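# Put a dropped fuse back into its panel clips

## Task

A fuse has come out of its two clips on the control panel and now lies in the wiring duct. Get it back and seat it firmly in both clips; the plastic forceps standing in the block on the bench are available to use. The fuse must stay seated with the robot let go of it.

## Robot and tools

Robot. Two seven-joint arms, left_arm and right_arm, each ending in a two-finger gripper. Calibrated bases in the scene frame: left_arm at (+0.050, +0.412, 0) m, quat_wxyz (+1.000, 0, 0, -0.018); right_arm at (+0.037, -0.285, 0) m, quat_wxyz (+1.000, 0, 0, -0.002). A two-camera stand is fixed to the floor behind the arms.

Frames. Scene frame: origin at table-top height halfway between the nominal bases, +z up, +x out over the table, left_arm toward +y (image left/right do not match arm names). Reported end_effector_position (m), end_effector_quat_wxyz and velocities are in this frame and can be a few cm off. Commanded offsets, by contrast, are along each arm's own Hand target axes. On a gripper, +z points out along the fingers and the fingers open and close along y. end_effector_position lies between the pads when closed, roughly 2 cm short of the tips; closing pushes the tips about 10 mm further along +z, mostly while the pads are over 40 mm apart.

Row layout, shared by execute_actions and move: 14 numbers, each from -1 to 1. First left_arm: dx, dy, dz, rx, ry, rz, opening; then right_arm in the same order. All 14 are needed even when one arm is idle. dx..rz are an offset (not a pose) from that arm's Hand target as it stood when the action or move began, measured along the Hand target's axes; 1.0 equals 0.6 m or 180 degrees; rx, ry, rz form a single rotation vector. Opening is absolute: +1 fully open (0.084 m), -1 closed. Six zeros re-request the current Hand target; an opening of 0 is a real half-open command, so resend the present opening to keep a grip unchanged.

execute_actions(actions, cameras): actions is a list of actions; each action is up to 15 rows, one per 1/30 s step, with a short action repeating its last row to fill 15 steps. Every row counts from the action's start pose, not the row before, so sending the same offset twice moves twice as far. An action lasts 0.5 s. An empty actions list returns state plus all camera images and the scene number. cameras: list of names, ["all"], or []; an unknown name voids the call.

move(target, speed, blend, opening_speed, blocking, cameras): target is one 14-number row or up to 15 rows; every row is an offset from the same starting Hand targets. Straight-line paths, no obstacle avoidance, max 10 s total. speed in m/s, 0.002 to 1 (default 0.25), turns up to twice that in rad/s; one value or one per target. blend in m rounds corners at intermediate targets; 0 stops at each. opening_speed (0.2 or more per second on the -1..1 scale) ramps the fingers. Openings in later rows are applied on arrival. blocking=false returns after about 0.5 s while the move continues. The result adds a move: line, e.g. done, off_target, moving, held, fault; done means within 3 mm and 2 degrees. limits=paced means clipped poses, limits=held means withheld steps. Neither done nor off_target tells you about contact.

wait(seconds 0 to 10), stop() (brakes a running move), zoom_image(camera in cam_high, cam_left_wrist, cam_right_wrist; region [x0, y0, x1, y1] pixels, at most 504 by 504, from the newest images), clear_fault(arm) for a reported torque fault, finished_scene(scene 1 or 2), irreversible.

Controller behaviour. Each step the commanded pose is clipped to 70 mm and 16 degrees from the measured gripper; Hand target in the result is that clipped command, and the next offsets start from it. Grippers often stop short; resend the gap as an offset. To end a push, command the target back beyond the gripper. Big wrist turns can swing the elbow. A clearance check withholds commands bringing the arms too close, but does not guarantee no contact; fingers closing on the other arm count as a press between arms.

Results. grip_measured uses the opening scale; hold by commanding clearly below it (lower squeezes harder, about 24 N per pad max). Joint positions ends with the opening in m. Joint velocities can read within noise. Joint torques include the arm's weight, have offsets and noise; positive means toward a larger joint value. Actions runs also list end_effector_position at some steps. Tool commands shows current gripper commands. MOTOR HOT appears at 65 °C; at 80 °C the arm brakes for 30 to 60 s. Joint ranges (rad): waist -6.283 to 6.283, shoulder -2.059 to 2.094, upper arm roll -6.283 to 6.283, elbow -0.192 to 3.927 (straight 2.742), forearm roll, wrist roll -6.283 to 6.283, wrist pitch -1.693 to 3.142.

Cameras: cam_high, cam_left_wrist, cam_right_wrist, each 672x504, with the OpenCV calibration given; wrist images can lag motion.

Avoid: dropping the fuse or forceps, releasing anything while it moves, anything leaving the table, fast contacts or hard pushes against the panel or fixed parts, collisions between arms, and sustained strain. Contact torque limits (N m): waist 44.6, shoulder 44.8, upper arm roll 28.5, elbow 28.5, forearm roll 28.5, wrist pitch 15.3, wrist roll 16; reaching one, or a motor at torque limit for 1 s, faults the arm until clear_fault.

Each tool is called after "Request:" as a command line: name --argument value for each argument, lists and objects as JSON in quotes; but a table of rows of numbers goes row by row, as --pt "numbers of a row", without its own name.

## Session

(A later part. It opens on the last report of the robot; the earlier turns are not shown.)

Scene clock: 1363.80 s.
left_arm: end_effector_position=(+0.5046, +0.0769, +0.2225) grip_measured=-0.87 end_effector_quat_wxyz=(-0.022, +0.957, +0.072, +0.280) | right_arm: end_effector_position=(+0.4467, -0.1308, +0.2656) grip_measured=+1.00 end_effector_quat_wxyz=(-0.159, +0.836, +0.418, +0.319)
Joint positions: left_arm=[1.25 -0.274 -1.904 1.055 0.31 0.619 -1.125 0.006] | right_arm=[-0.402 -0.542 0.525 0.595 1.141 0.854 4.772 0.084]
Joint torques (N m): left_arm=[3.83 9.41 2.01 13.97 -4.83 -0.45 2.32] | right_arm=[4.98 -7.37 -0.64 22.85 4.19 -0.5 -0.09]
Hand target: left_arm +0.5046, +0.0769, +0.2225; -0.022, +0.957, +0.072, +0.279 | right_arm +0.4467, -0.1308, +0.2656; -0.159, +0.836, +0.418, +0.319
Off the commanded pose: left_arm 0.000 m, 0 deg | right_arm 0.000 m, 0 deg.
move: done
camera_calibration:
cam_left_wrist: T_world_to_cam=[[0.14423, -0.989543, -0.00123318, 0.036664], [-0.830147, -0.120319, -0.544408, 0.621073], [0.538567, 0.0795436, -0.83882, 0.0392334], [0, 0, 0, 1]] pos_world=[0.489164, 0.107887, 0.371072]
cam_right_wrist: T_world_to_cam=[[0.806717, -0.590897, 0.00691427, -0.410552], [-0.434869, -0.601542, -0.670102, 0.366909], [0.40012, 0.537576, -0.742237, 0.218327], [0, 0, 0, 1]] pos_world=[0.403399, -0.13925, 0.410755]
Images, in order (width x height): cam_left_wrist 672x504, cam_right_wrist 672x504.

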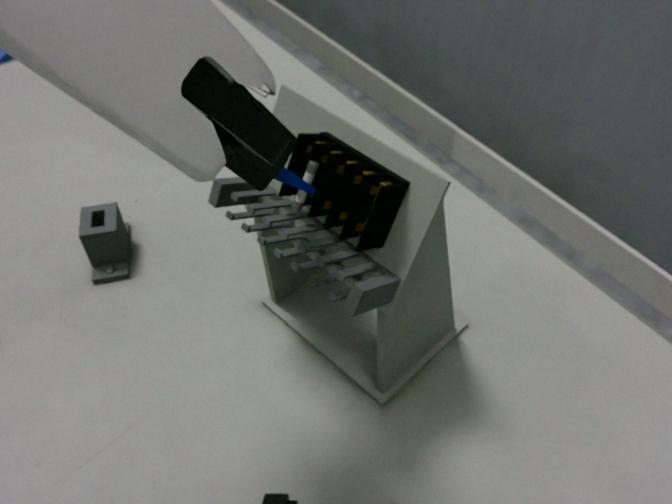

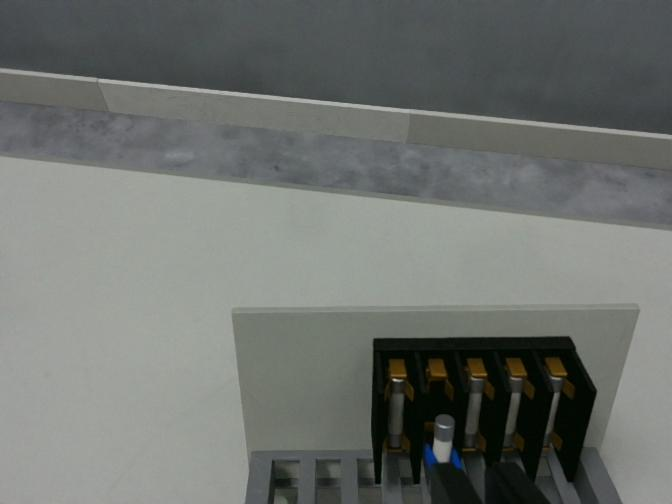

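Request:
move --target '[0.0068,0,0.0115,0,0,0,-1,0,0,0,0,0,0,1]' --speed 0.04 --cameras '["cam_right_wrist","cam_left_wrist"]'

Request:
zoom_image --camera "cam_right_wrist" --region '[330, 304, 560, 504]'

Request:
zoom_image --camera "cam_left_wrist" --region '[230, 110, 390, 260]'

Scene clock: 1388.53 s.
left_arm: end_effector_position=(+0.5117, +0.0780, +0.2188) grip_measured=-0.87 end_effector_quat_wxyz=(-0.022, +0.957, +0.072, +0.279) | right_arm: end_effector_position=(+0.4467, -0.1308, +0.2656) grip_measured=+1.00 end_effector_quat_wxyz=(-0.159, +0.836, +0.418, +0.319)
Joint positions: left_arm=[1.297 -0.298 -1.935 1.064 0.278 0.602 -1.096 0.006] | right_arm=[-0.402 -0.542 0.525 0.595 1.141 0.854 4.772 0.084]
Joint torques (N m): left_arm=[3.62 10.84 2.55 14.02 -4.68 -2.84 2.24] | right_arm=[4.81 -7.76 -0.34 23.02 3.92 -0.58 -0.34]
Hand target: left_arm +0.5117, +0.0780, +0.2188; -0.022, +0.957, +0.072, +0.279 | right_arm +0.4467, -0.1308, +0.2656; -0.159, +0.836, +0.418, +0.319
Off the commanded pose: left_arm 0.000 m, 0 deg | right_arm 0.000 m, 0 deg.
move: done
camera_calibration:
cam_left_wrist: T_world_to_cam=[[0.144237, -0.989542, -0.00124567, 0.0366404], [-0.830192, -0.120325, -0.544337, 0.624987], [0.538495, 0.0795477, -0.838866, 0.0323319], [0, 0, 0, 1]] pos_world=[0.496164, 0.108887, 0.367372]
cam_right_wrist: T_world_to_cam=[[0.806717, -0.590897, 0.00691427, -0.410552], [-0.434869, -0.601542, -0.670102, 0.366909], [0.40012, 0.537576, -0.742237, 0.218327], [0, 0, 0, 1]] pos_world=[0.403399, -0.13925, 0.410755]
Images, in order (width x height): cam_left_wrist 672x504, cam_right_wrist 672x504.

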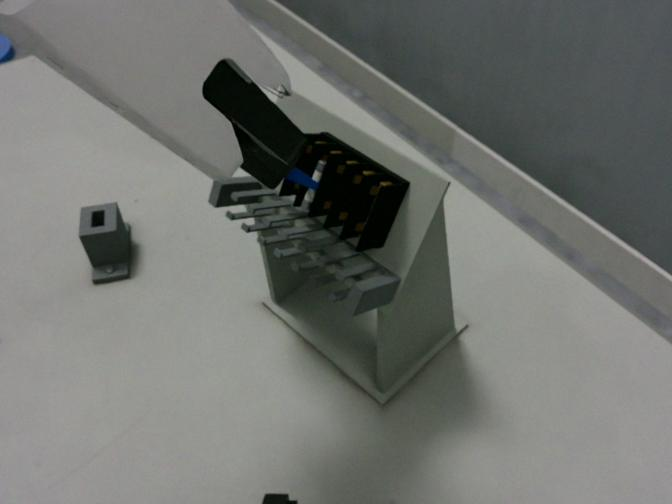

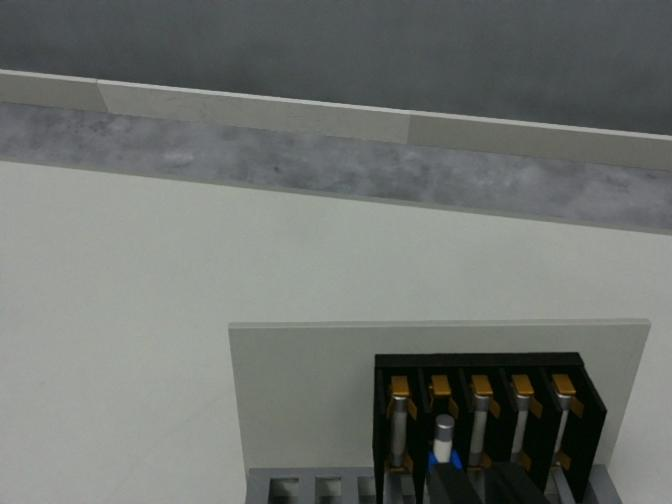

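Scaled by 2.191 from the camera's 672x504 image, which has a finer 960x720 frame.

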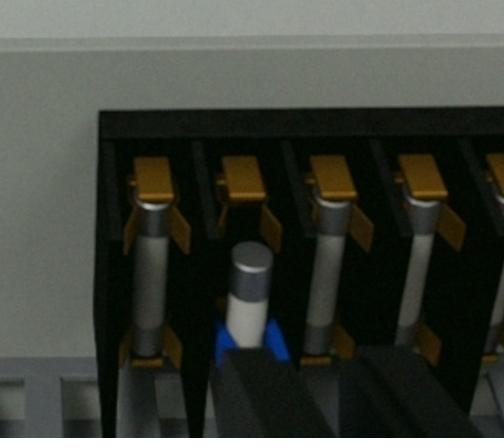

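Scaled by 3.150 from the camera's 672x504 image, which has a finer 960x720 frame.

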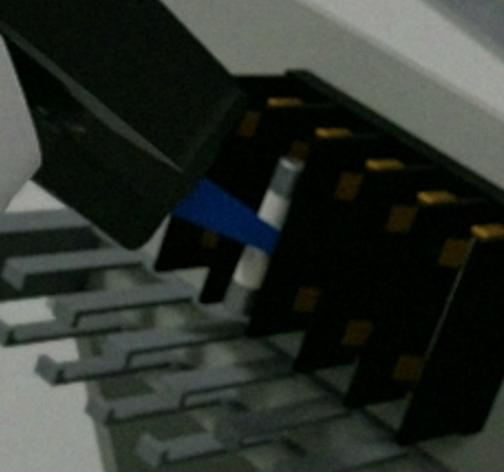

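Request:
move --target '[0.0051,0,0.0086,0,0,0,-1,0,0,0,0,0,0,1]' --speed 0.03 --cameras '["cam_right_wrist","cam_left_wrist"]'

Request:
zoom_image --camera "cam_right_wrist" --region '[370, 364, 530, 504]'

Request:
zoom_image --camera "cam_left_wrist" --region '[280, 120, 380, 230]'

Scene clock: 1404.70 s.
left_arm: end_effector_position=(+0.5170, +0.0788, +0.2161) grip_measured=-0.87 end_effector_quat_wxyz=(-0.022, +0.957, +0.072, +0.279) | right_arm: end_effector_position=(+0.4467, -0.1308, +0.2656) grip_measured=+1.00 end_effector_quat_wxyz=(-0.159, +0.836, +0.418, +0.319)
Joint positions: left_arm=[1.331 -0.315 -1.958 1.071 0.255 0.591 -1.075 0.006] | right_arm=[-0.402 -0.542 0.525 0.595 1.141 0.854 4.772 0.084]
Joint torques (N m): left_arm=[3.8 11.8 3 13.87 -4.51 -2.9 1.97] | right_arm=[5.34 -7.25 -0.27 23.14 4.26 -0.39 -0.03]
Hand target: left_arm +0.5170, +0.0788, +0.2161; -0.022, +0.957, +0.072, +0.279 | right_arm +0.4467, -0.1308, +0.2656; -0.159, +0.836, +0.418, +0.319
Off the commanded pose: left_arm 0.000 m, 0 deg | right_arm 0.000 m, 0 deg.
move: done
camera_calibration:
cam_left_wrist: T_world_to_cam=[[0.144237, -0.989542, -0.00124567, 0.0367631], [-0.830192, -0.120325, -0.544337, 0.628026], [0.538495, 0.0795477, -0.838866, 0.0271414], [0, 0, 0, 1]] pos_world=[0.501464, 0.109787, 0.364672]
cam_right_wrist: T_world_to_cam=[[0.806717, -0.590897, 0.00691427, -0.410552], [-0.434869, -0.601542, -0.670102, 0.366909], [0.40012, 0.537576, -0.742237, 0.218327], [0, 0, 0, 1]] pos_world=[0.403399, -0.13925, 0.410755]
Images, in order (width x height): cam_left_wrist 672x504, cam_right_wrist 672x504.

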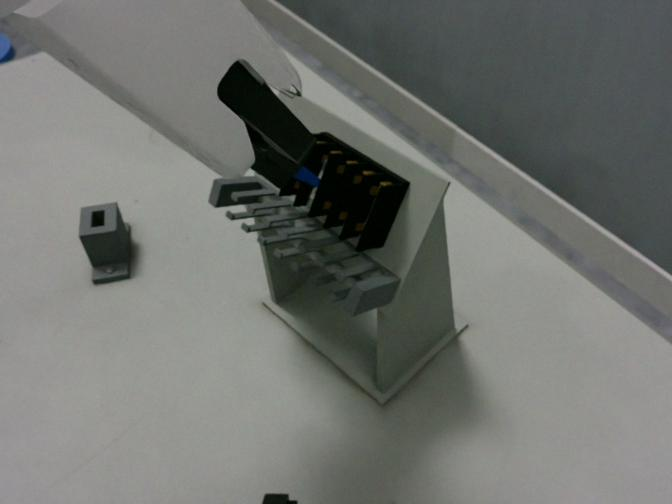

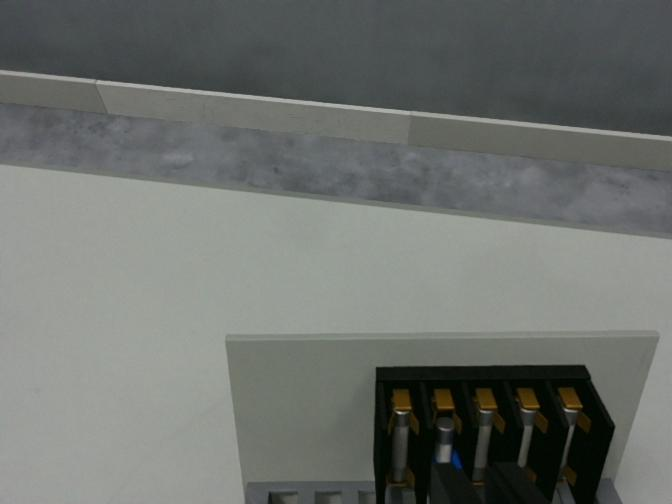

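Scaled by 3.150 from the camera's 672x504 image, which has a finer 960x720 frame.

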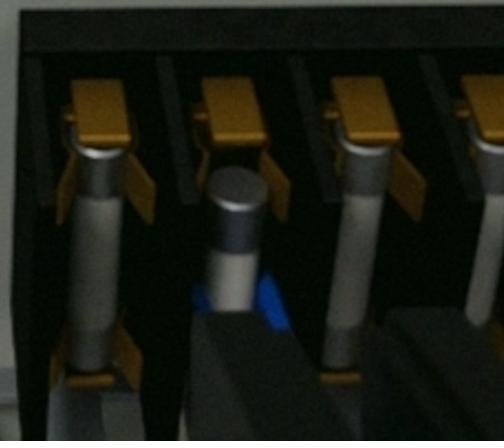

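Scaled by 4.582 from the camera's 672x504 image, which has a finer 960x720 frame.

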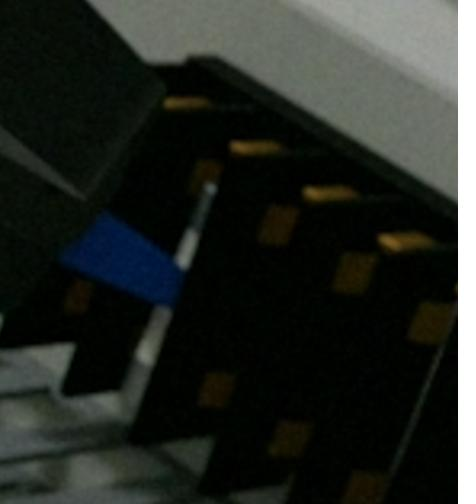

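Request:
move --target '[0.0011,0,0.005,0,0,0,-1,0,0,0,0,0,0,1]' --speed 0.02 --cameras '["cam_right_wrist","cam_left_wrist"]'

Request:
zoom_image --camera "cam_right_wrist" --region '[370, 364, 530, 504]'

Request:
zoom_image --camera "cam_left_wrist" --region '[280, 120, 380, 230]'

Scene clock: 1417.37 s.
left_arm: end_effector_position=(+0.5191, +0.0790, +0.2141) grip_measured=-0.87 end_effector_quat_wxyz=(-0.022, +0.957, +0.072, +0.280) | right_arm: end_effector_position=(+0.4467, -0.1308, +0.2656) grip_measured=+1.00 end_effector_quat_wxyz=(-0.159, +0.836, +0.418, +0.319)
Joint positions: left_arm=[1.347 -0.323 -1.969 1.073 0.245 0.583 -1.067 0.006] | right_arm=[-0.402 -0.542 0.525 0.595 1.141 0.854 4.772 0.084]
Joint torques (N m): left_arm=[6.68 7.86 6.9 10.05 -4.25 -2.26 2.22] | right_arm=[5.63 -7.6 -0.62 23.24 3.81 -0.38 -0.03]
Hand target: left_arm +0.5191, +0.0791, +0.2140; -0.022, +0.957, +0.072, +0.279 | right_arm +0.4467, -0.1308, +0.2656; -0.159, +0.836, +0.418, +0.319
Off the commanded pose: left_arm 0.000 m, 0 deg | right_arm 0.000 m, 0 deg.
move: done
camera_calibration:
cam_left_wrist: T_world_to_cam=[[0.143932, -0.989587, -0.000937819, 0.0367024], [-0.830141, -0.120225, -0.544437, 0.62865], [0.538655, 0.0791403, -0.838801, 0.0241739], [0, 0, 0, 1]] pos_world=[0.503564, 0.109986, 0.362572]
cam_right_wrist: T_world_to_cam=[[0.806717, -0.590897, 0.00691427, -0.410552], [-0.434869, -0.601542, -0.670102, 0.366909], [0.40012, 0.537576, -0.742237, 0.218327], [0, 0, 0, 1]] pos_world=[0.403399, -0.13925, 0.410755]
Images, in order (width x height): cam_left_wrist 672x504, cam_right_wrist 672x504.

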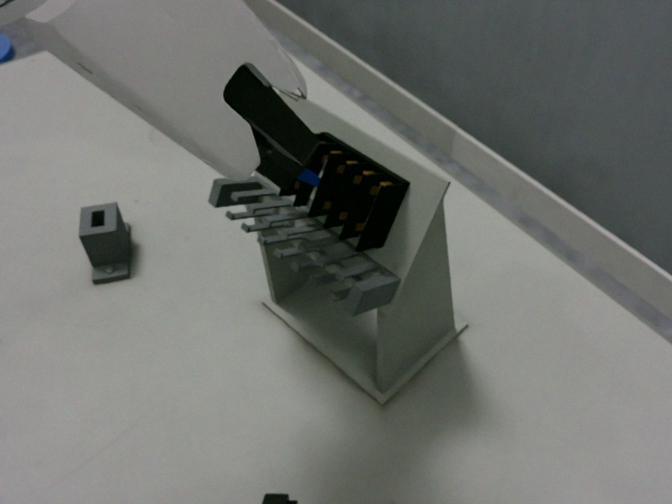

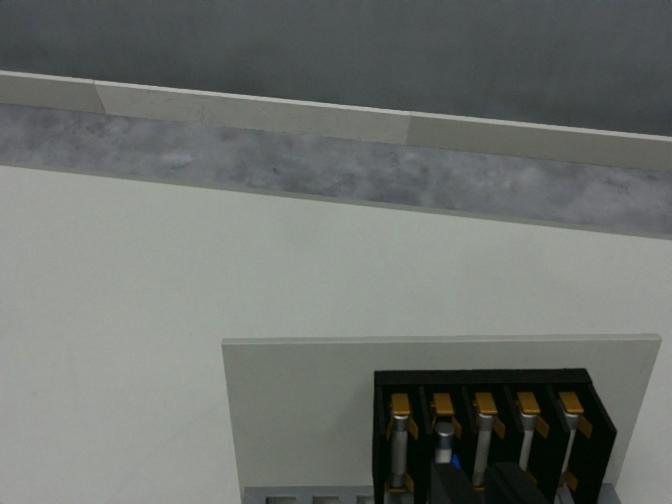

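Scaled by 3.150 from the camera's 672x504 image, which has a finer 960x720 frame.

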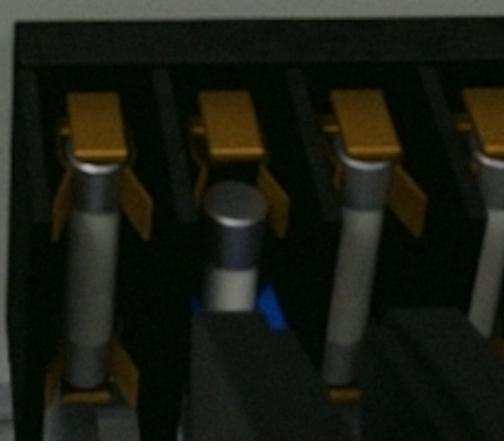

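Scaled by 4.582 from the camera's 672x504 image, which has a finer 960x720 frame.

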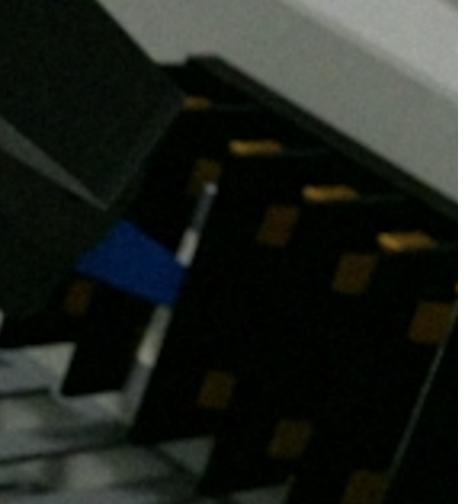

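Request:
move --target '[0,0,-0.0017,0,0,0,-0.77,0,0,0,0,0,0,1]' --speed 0.02 --opening_speed 0.3 --cameras '["cam_right_wrist","cam_left_wrist"]'

Request:
zoom_image --camera "cam_right_wrist" --region '[370, 364, 530, 504]'

Request:
zoom_image --camera "cam_left_wrist" --region '[280, 120, 380, 230]'

Scene clock: 1431.83 s.
left_arm: end_effector_position=(+0.5186, +0.0791, +0.2148) grip_measured=-0.79 end_effector_quat_wxyz=(-0.022, +0.957, +0.072, +0.279) | right_arm: end_effector_position=(+0.4467, -0.1308, +0.2656) grip_measured=+1.00 end_effector_quat_wxyz=(-0.159, +0.836, +0.418, +0.319)
Joint positions: left_arm=[1.342 -0.321 -1.966 1.073 0.248 0.586 -1.069 0.009] | right_arm=[-0.402 -0.542 0.525 0.595 1.141 0.854 4.772 0.084]
Joint torques (N m): left_arm=[-4.71 23.76 12.86 13.84 4.59 -0.33 -1.86] | right_arm=[5.32 -7.72 -0.38 23.07 3.87 -0.67 0.1]
Hand target: left_arm +0.5186, +0.0790, +0.2148; -0.022, +0.957, +0.072, +0.279 | right_arm +0.4467, -0.1308, +0.2656; -0.159, +0.836, +0.418, +0.319
Off the commanded pose: left_arm 0.000 m, 0 deg | right_arm 0.000 m, 0 deg.
move: done
camera_calibration:
cam_left_wrist: T_world_to_cam=[[0.144277, -0.989536, -0.00133682, 0.0367407], [-0.830216, -0.120313, -0.544303, 0.628669], [0.538447, 0.0796405, -0.838888, 0.0251953], [0, 0, 0, 1]] pos_world=[0.503064, 0.109987, 0.363372]
cam_right_wrist: T_world_to_cam=[[0.806717, -0.590897, 0.00691427, -0.410552], [-0.434869, -0.601542, -0.670102, 0.366909], [0.40012, 0.537576, -0.742237, 0.218327], [0, 0, 0, 1]] pos_world=[0.403399, -0.13925, 0.410755]
Images, in order (width x height): cam_left_wrist 672x504, cam_right_wrist 672x504.

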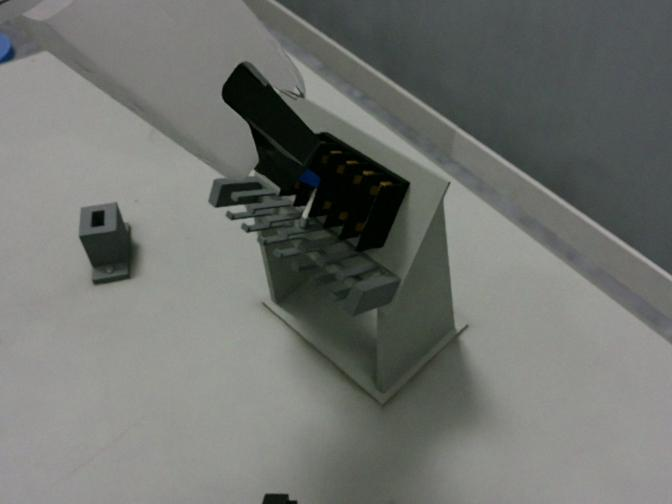

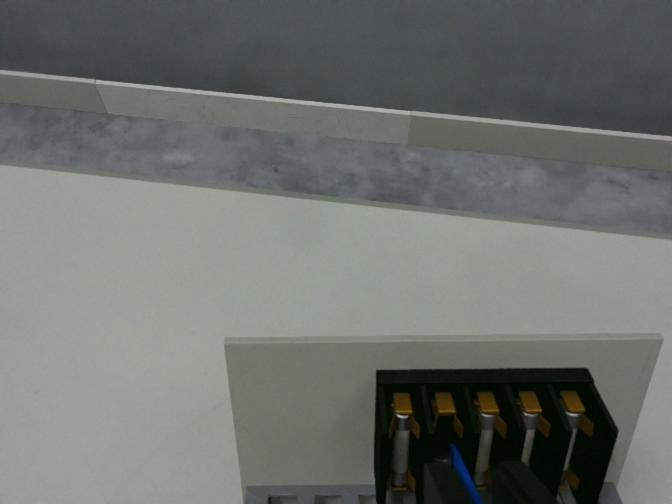

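Scaled by 3.150 from the camera's 672x504 image, which has a finer 960x720 frame.

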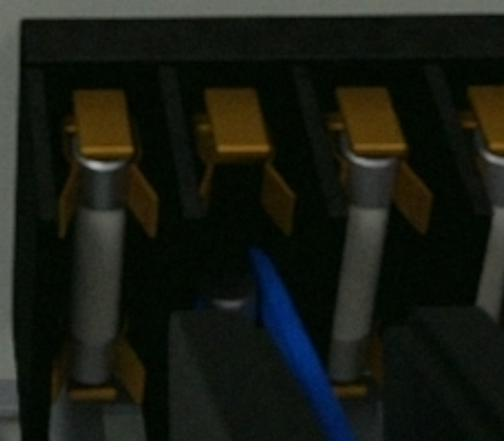

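Scaled by 4.582 from the camera's 672x504 image, which has a finer 960x720 frame.

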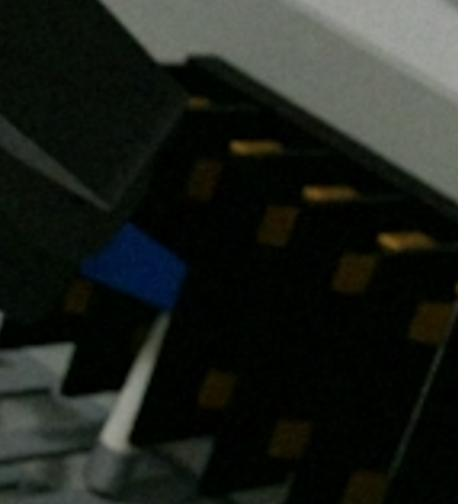

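Request:
move --target '[-0.0193,0,0.0025,0,0,0,-0.77,0,0,0,0,0,0,1]' --speed 0.03 --cameras '["cam_right_wrist","cam_left_wrist"]'

Request:
zoom_image --camera "cam_right_wrist" --region '[370, 364, 530, 504]'

Request:
zoom_image --camera "cam_left_wrist" --region '[260, 130, 380, 250]'

Scene clock: 1453.20 s.
left_arm: end_effector_position=(+0.5097, +0.0777, +0.2073) grip_measured=-0.79 end_effector_quat_wxyz=(-0.022, +0.957, +0.072, +0.279) | right_arm: end_effector_position=(+0.4467, -0.1308, +0.2656) grip_measured=+1.00 end_effector_quat_wxyz=(-0.159, +0.836, +0.418, +0.319)
Joint positions: left_arm=[1.309 -0.317 -1.949 1.044 0.265 0.572 -1.1 0.009] | right_arm=[-0.402 -0.542 0.525 0.595 1.141 0.854 4.772 0.084]
Joint torques (N m): left_arm=[-4.66 22.57 12.78 8.72 4.39 -2.76 -1.91] | right_arm=[5.53 -7.4 -0.25 22.91 4.13 -0.46 -0.27]
Hand target: left_arm +0.5097, +0.0777, +0.2073; -0.022, +0.957, +0.072, +0.279 | right_arm +0.4467, -0.1308, +0.2656; -0.159, +0.836, +0.418, +0.319
Off the commanded pose: left_arm 0.000 m, 0 deg | right_arm 0.000 m, 0 deg.
move: done
camera_calibration:
cam_left_wrist: T_world_to_cam=[[0.144237, -0.989542, -0.00124567, 0.0367022], [-0.830192, -0.120325, -0.544337, 0.617126], [0.538495, 0.0795477, -0.838866, 0.023724], [0, 0, 0, 1]] pos_world=[0.494264, 0.108687, 0.355872]
cam_right_wrist: T_world_to_cam=[[0.806717, -0.590897, 0.00691427, -0.410552], [-0.434869, -0.601542, -0.670102, 0.366909], [0.40012, 0.537576, -0.742237, 0.218327], [0, 0, 0, 1]] pos_world=[0.403399, -0.13925, 0.410755]
Images, in order (width x height): cam_left_wrist 672x504, cam_right_wrist 672x504.

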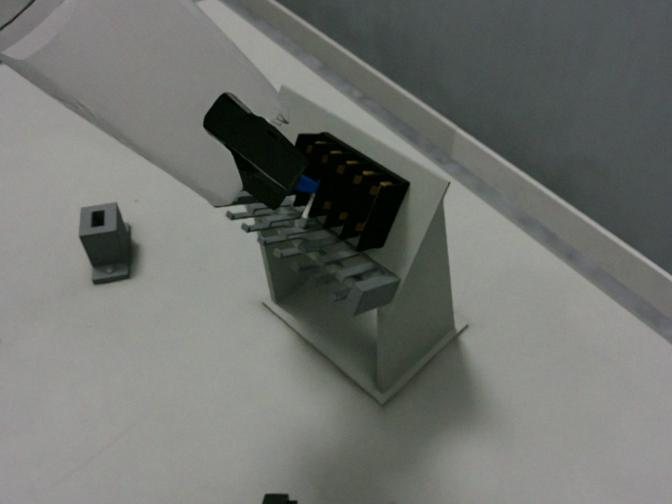

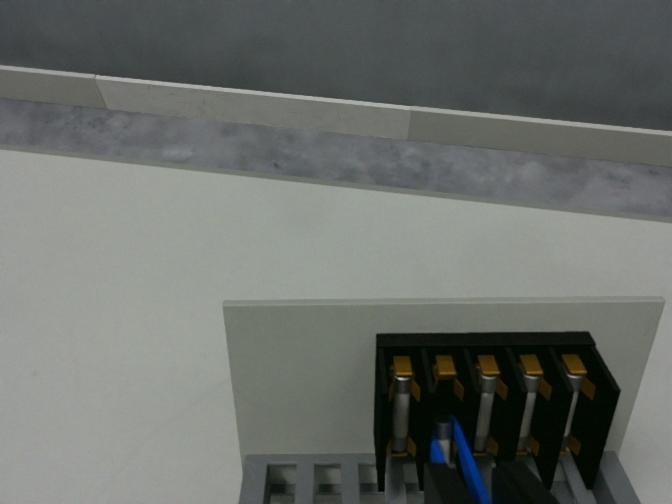

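Scaled by 3.150 from the camera's 672x504 image, which has a finer 960x720 frame.

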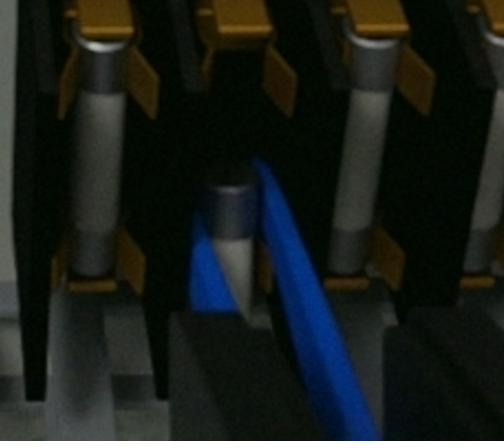

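Scaled by 4.200 from the camera's 672x504 image, which has a finer 960x720 frame.

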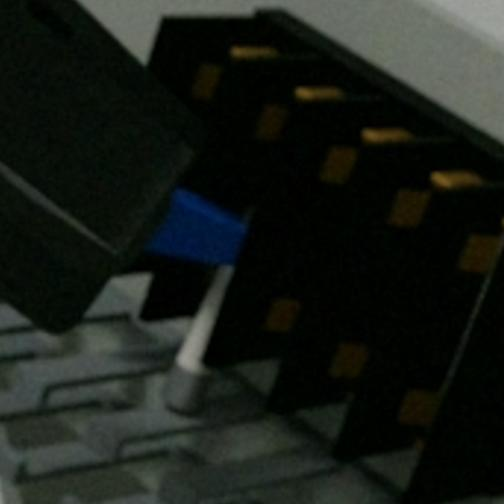

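Request:
move --target '[0,0,0,0,0,0,-0.97,0,0,0,0,0,0,1]' --speed 0.03 --opening_speed 0.3

Request:
move --target '[0.0075,0,-0.0285,0,0,0,-1,0,0,0,0,0,0,1]' --speed 0.05 --cameras '["cam_right_wrist","cam_left_wrist"]'

Request:
zoom_image --camera "cam_right_wrist" --region '[330, 304, 560, 504]'

Request:
zoom_image --camera "cam_left_wrist" --region '[230, 110, 390, 260]'

Scene clock: 1464.23 s.
left_arm: end_effector_position=(+0.5097, +0.0777, +0.2073) grip_measured=-0.87 end_effector_quat_wxyz=(-0.022, +0.957, +0.072, +0.279) | right_arm: end_effector_position=(+0.4467, -0.1308, +0.2656) grip_measured=+1.00 end_effector_quat_wxyz=(-0.159, +0.836, +0.418, +0.319)
Joint positions: left_arm=[1.309 -0.317 -1.949 1.044 0.265 0.572 -1.1 0.006] | right_arm=[-0.402 -0.542 0.525 0.595 1.141 0.854 4.772 0.084]
Joint torques (N m): left_arm=[-4.59 22.86 12.28 8.85 4.2 -2.68 -1.91] | right_arm=[4.92 -7.33 -0.33 22.85 3.78 -0.7 -0.48]
Hand target: left_arm +0.5097, +0.0777, +0.2073; -0.022, +0.957, +0.072, +0.279 | right_arm +0.4467, -0.1308, +0.2656; -0.159, +0.836, +0.418, +0.319
Off the commanded pose: left_arm 0.000 m, 0 deg | right_arm 0.000 m, 0 deg.
move: done

Scene clock: 1465.13 s.
left_arm: end_effector_position=(+0.5044, +0.0768, +0.2242) grip_measured=-0.87 end_effector_quat_wxyz=(-0.022, +0.957, +0.072, +0.279) | right_arm: end_effector_position=(+0.4467, -0.1308, +0.2656) grip_measured=+1.00 end_effector_quat_wxyz=(-0.159, +0.836, +0.418, +0.319)
Joint positions: left_arm=[1.244 -0.271 -1.9 1.057 0.313 0.624 -1.125 0.006] | right_arm=[-0.402 -0.542 0.525 0.595 1.141 0.854 4.772 0.084]
Joint torques (N m): left_arm=[-4.12 21.25 11.89 12.53 4.76 -0.31 -1.9] | right_arm=[5.07 -7.25 -0.23 23.06 3.79 -0.79 -0.2]
Hand target: left_arm +0.5044, +0.0769, +0.2242; -0.022, +0.957, +0.072, +0.279 | right_arm +0.4467, -0.1308, +0.2656; -0.159, +0.836, +0.418, +0.319
Off the commanded pose: left_arm 0.000 m, 0 deg | right_arm 0.000 m, 0 deg.
move: done
camera_calibration:
cam_left_wrist: T_world_to_cam=[[0.14423, -0.989543, -0.00123344, 0.0365963], [-0.830147, -0.120318, -0.544408, 0.62182], [0.538567, 0.0795436, -0.83882, 0.0407751], [0, 0, 0, 1]] pos_world=[0.488964, 0.107787, 0.372772]
cam_right_wrist: T_world_to_cam=[[0.806717, -0.590897, 0.00691427, -0.410552], [-0.434869, -0.601542, -0.670102, 0.366909], [0.40012, 0.537576, -0.742237, 0.218327], [0, 0, 0, 1]] pos_world=[0.403399, -0.13925, 0.410755]
Images, in order (width x height): cam_left_wrist 672x504, cam_right_wrist 672x504.

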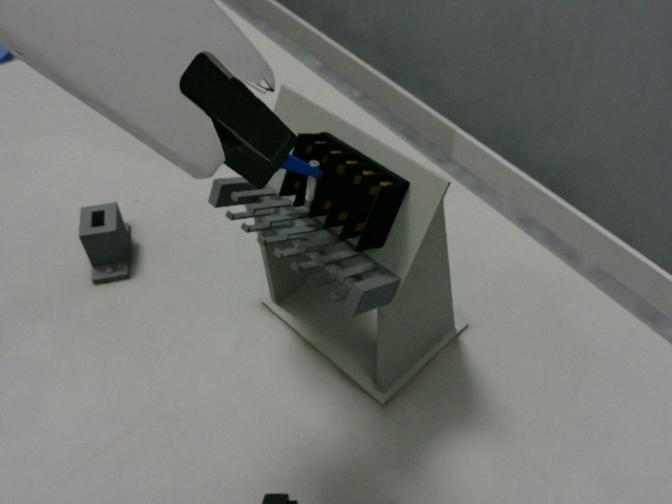

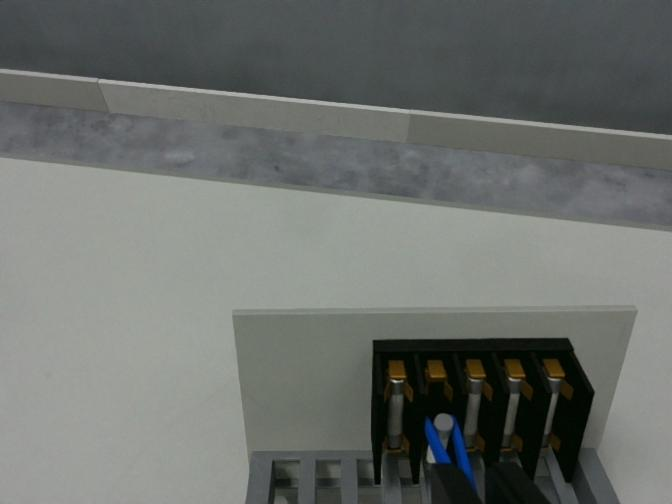

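Scaled by 2.191 from the camera's 672x504 image, which has a finer 960x720 frame.

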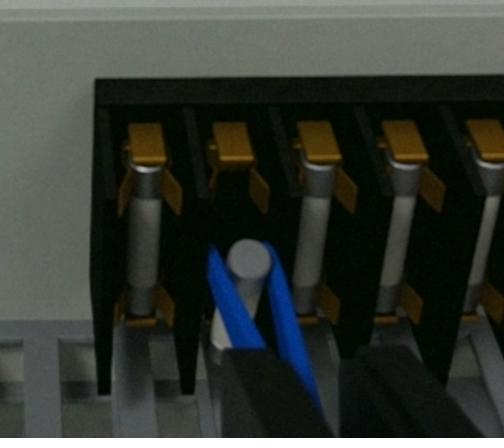

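Scaled by 3.150 from the camera's 672x504 image, which has a finer 960x720 frame.

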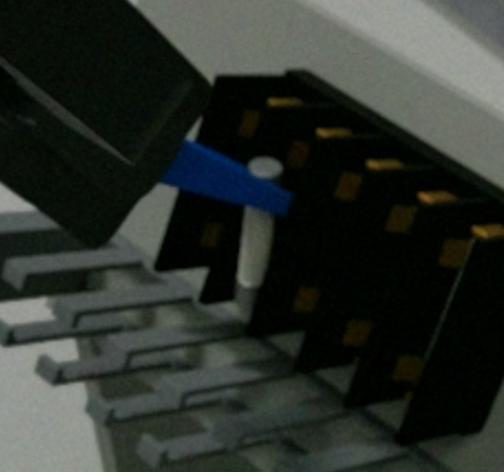

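Request:
move --pt "-0.0075 0 0.0285 0 0 0 -1 0 0 0 0 0 0 1" --pt "-0.0075 0 0.0285 0 0 0 -0.77 0 0 0 0 0 0 1" --speed 0.04 --opening_speed 0.4 --cameras '["cam_right_wrist","cam_left_wrist"]'

Request:
zoom_image --camera "cam_right_wrist" --region '[370, 364, 530, 504]'

Request:
zoom_image --camera "cam_left_wrist" --region '[260, 130, 380, 250]'

Scene clock: 1486.37 s.
left_arm: end_effector_position=(+0.5097, +0.0777, +0.2073) grip_measured=-0.79 end_effector_quat_wxyz=(-0.022, +0.957, +0.072, +0.279) | right_arm: end_effector_position=(+0.4467, -0.1308, +0.2656) grip_measured=+1.00 end_effector_quat_wxyz=(-0.159, +0.836, +0.418, +0.319)
Joint positions: left_arm=[1.308 -0.317 -1.949 1.044 0.265 0.572 -1.1 0.009] | right_arm=[-0.402 -0.542 0.525 0.595 1.141 0.854 4.772 0.084]
Joint torques (N m): left_arm=[3.74 11.17 3.05 13.5 -4.66 -2.09 2.07] | right_arm=[5.22 -7.07 -0.1 22.86 4.24 -0.6 -0.19]
Hand target: left_arm +0.5097, +0.0777, +0.2073; -0.022, +0.957, +0.072, +0.279 | right_arm +0.4467, -0.1308, +0.2656; -0.159, +0.836, +0.418, +0.319
Off the commanded pose: left_arm 0.000 m, 0 deg | right_arm 0.000 m, 0 deg.
move: done
camera_calibration:
cam_left_wrist: T_world_to_cam=[[0.14423, -0.989543, -0.00123344, 0.0367016], [-0.830147, -0.120318, -0.544408, 0.617128], [0.538567, 0.0795436, -0.83882, 0.023673], [0, 0, 0, 1]] pos_world=[0.494264, 0.108687, 0.355872]
cam_right_wrist: T_world_to_cam=[[0.806717, -0.590897, 0.00691427, -0.410552], [-0.434869, -0.601542, -0.670102, 0.366909], [0.40012, 0.537576, -0.742237, 0.218327], [0, 0, 0, 1]] pos_world=[0.403399, -0.13925, 0.410755]
Images, in order (width x height): cam_left_wrist 672x504, cam_right_wrist 672x504.

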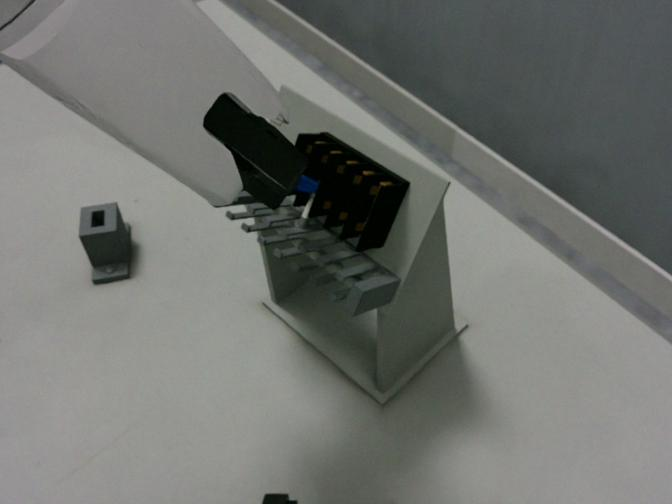

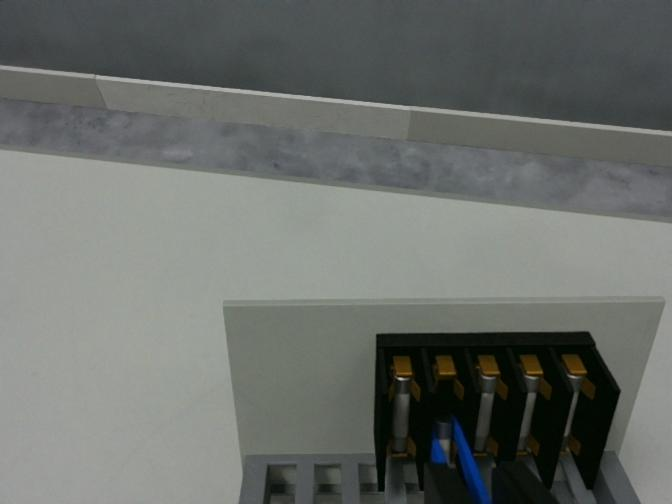

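Scaled by 3.150 from the camera's 672x504 image, which has a finer 960x720 frame.

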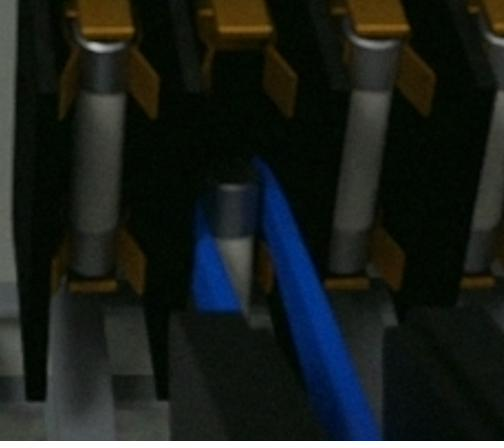

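Scaled by 4.200 from the camera's 672x504 image, which has a finer 960x720 frame.

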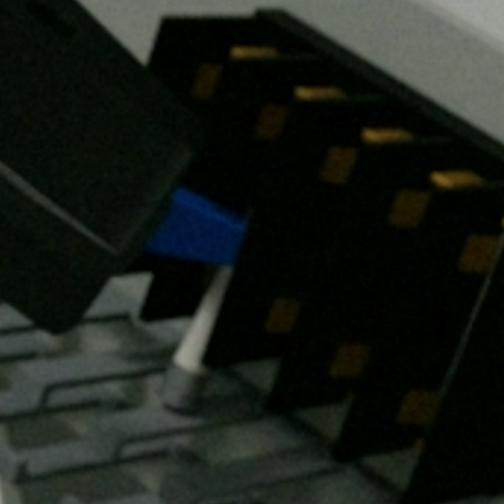

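Request:
move --pt "-0.0023 0 -0.0044 0 0 0 -0.77 0 0 0 0 0 0 1" --pt "-0.0171 0 0.0033 0 0 0 -0.77 0 0 0 0 0 0 1" --speed 0.04 --cameras '["cam_right_wrist","cam_left_wrist"]'

Request:
zoom_image --camera "cam_right_wrist" --region '[370, 364, 530, 504]'

Request:
zoom_image --camera "cam_left_wrist" --region '[260, 130, 380, 250]'

Scene clock: 1512.73 s.
left_arm: end_effector_position=(+0.5023, +0.0766, +0.2002) grip_measured=-0.79 end_effector_quat_wxyz=(-0.022, +0.957, +0.072, +0.279) | right_arm: end_effector_position=(+0.4467, -0.1308, +0.2656) grip_measured=+1.00 end_effector_quat_wxyz=(-0.159, +0.836, +0.418, +0.319)
Joint positions: left_arm=[1.283 -0.317 -1.938 1.02 0.278 0.558 -1.126 0.009] | right_arm=[-0.402 -0.542 0.525 0.595 1.141 0.854 4.772 0.084]
Joint torques (N m): left_arm=[-4.63 10.83 3.07 8.86 3.59 -3.03 -1.98] | right_arm=[4.54 -6.7 -0.13 22.94 3.93 -0.68 -0.26]
Hand target: left_arm +0.5022, +0.0766, +0.2001; -0.022, +0.957, +0.072, +0.279 | right_arm +0.4467, -0.1308, +0.2656; -0.159, +0.836, +0.418, +0.319
Off the commanded pose: left_arm 0.000 m, 0 deg | right_arm 0.000 m, 0 deg.
move: done
camera_calibration:
cam_left_wrist: T_world_to_cam=[[0.14432, -0.98953, -0.00119317, 0.0365279], [-0.830178, -0.120423, -0.544337, 0.606894], [0.538495, 0.0795494, -0.838866, 0.0219023], [0, 0, 0, 1]] pos_world=[0.486764, 0.107487, 0.348772]
cam_right_wrist: T_world_to_cam=[[0.806717, -0.590897, 0.00691427, -0.410552], [-0.434869, -0.601542, -0.670102, 0.366909], [0.40012, 0.537576, -0.742237, 0.218327], [0, 0, 0, 1]] pos_world=[0.403399, -0.13925, 0.410755]
Images, in order (width x height): cam_left_wrist 672x504, cam_right_wrist 672x504.

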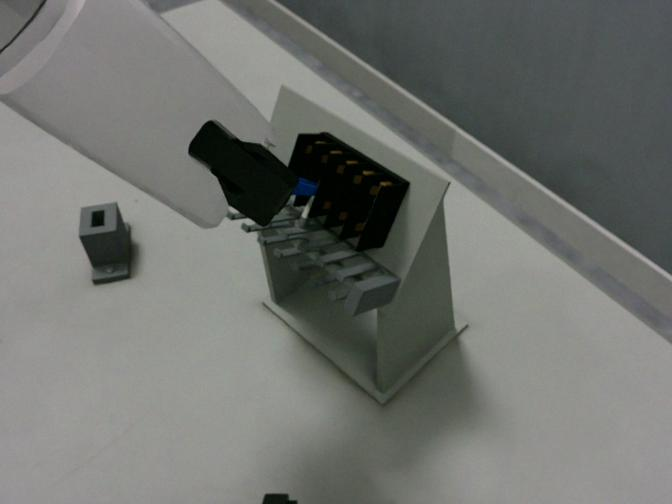

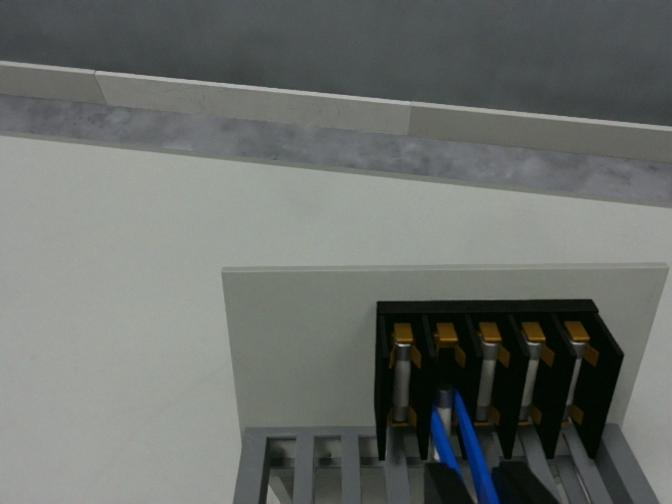

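Scaled by 3.150 from the camera's 672x504 image, which has a finer 960x720 frame.

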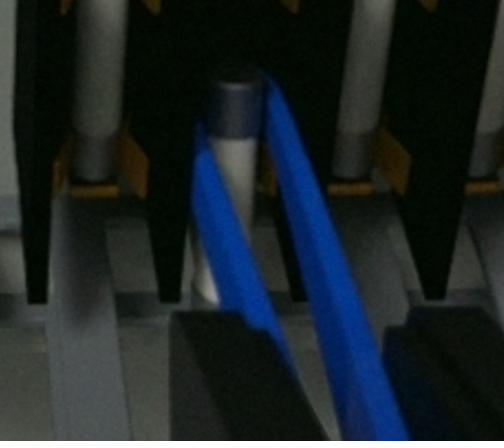

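Scaled by 4.200 from the camera's 672x504 image, which has a finer 960x720 frame.

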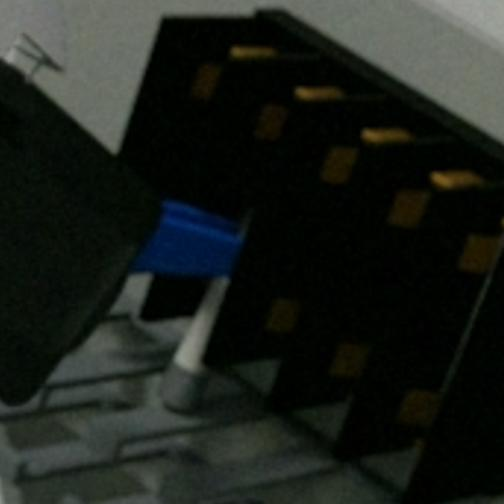

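Request:
move --pt "0 0 0 0 0 0 -0.815 0 0 0 0 0 0 1" --pt "-0.0118 0 0.0062 0 0 0 -0.815 0 0 0 0 0 0 1" --speed 0.04 --cameras '["cam_right_wrist","cam_left_wrist"]'

Request:
zoom_image --camera "cam_right_wrist" --region '[370, 344, 530, 504]'

Request:
zoom_image --camera "cam_left_wrist" --region '[260, 130, 380, 250]'

Scene clock: 1527.27 s.
left_arm: end_effector_position=(+0.4983, +0.0760, +0.1932) grip_measured=-0.84 end_effector_quat_wxyz=(-0.022, +0.957, +0.072, +0.279) | right_arm: end_effector_position=(+0.4467, -0.1308, +0.2656) grip_measured=+1.00 end_effector_quat_wxyz=(-0.159, +0.836, +0.418, +0.319)
Joint positions: left_arm=[1.277 -0.325 -1.939 1.003 0.279 0.542 -1.139 0.007] | right_arm=[-0.402 -0.542 0.525 0.595 1.141 0.854 4.772 0.084]
Joint torques (N m): left_arm=[-4.86 10.77 2.39 8.02 4.42 -2.6 -1.92] | right_arm=[4.59 -6.69 0 22.95 4.26 -0.84 0]
Hand target: left_arm +0.4983, +0.0760, +0.1932; -0.022, +0.957, +0.072, +0.279 | right_arm +0.4467, -0.1308, +0.2656; -0.159, +0.836, +0.418, +0.319
Off the commanded pose: left_arm 0.000 m, 0 deg | right_arm 0.000 m, 0 deg.
move: done
camera_calibration:
cam_left_wrist: T_world_to_cam=[[0.144237, -0.989542, -0.00124567, 0.0365478], [-0.830192, -0.120325, -0.544337, 0.59977], [0.538495, 0.0795477, -0.838866, 0.0181781], [0, 0, 0, 1]] pos_world=[0.482864, 0.106887, 0.341772]
cam_right_wrist: T_world_to_cam=[[0.806717, -0.590897, 0.00691427, -0.410552], [-0.434869, -0.601542, -0.670102, 0.366909], [0.40012, 0.537576, -0.742237, 0.218327], [0, 0, 0, 1]] pos_world=[0.403399, -0.13925, 0.410755]
Images, in order (width x height): cam_left_wrist 672x504, cam_right_wrist 672x504.

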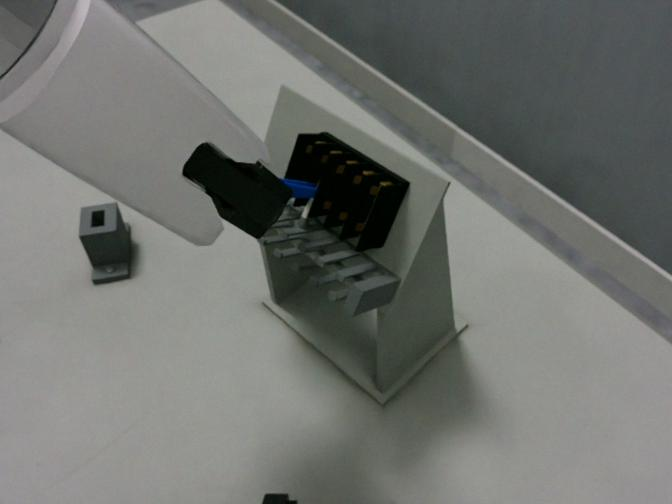

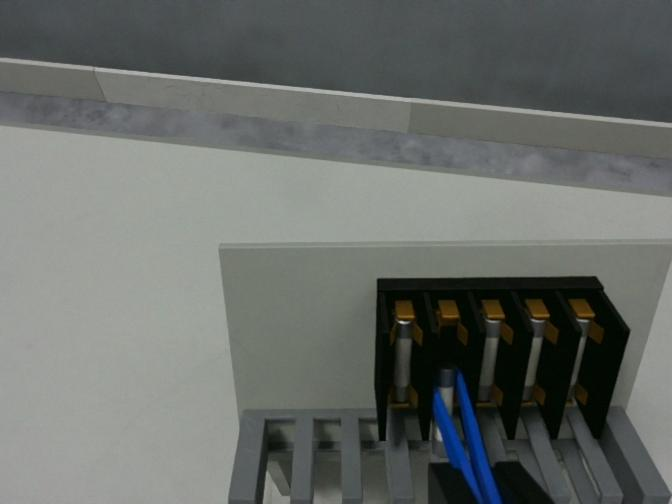

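Scaled by 3.150 from the camera's 672x504 image, which has a finer 960x720 frame.

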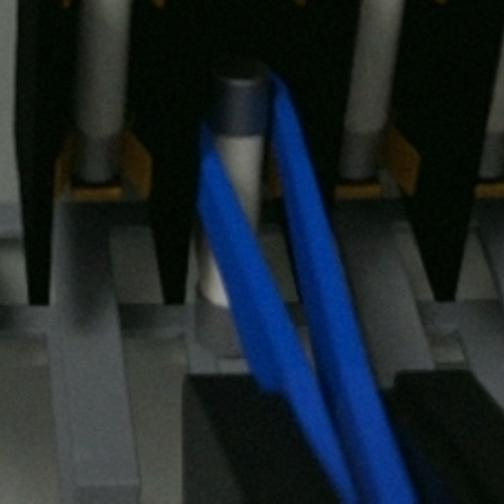

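Scaled by 4.200 from the camera's 672x504 image, which has a finer 960x720 frame.

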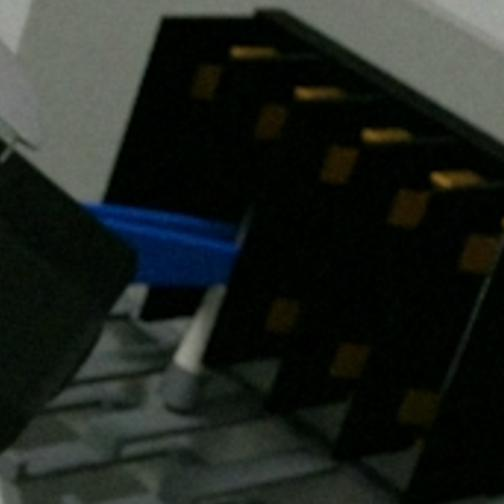

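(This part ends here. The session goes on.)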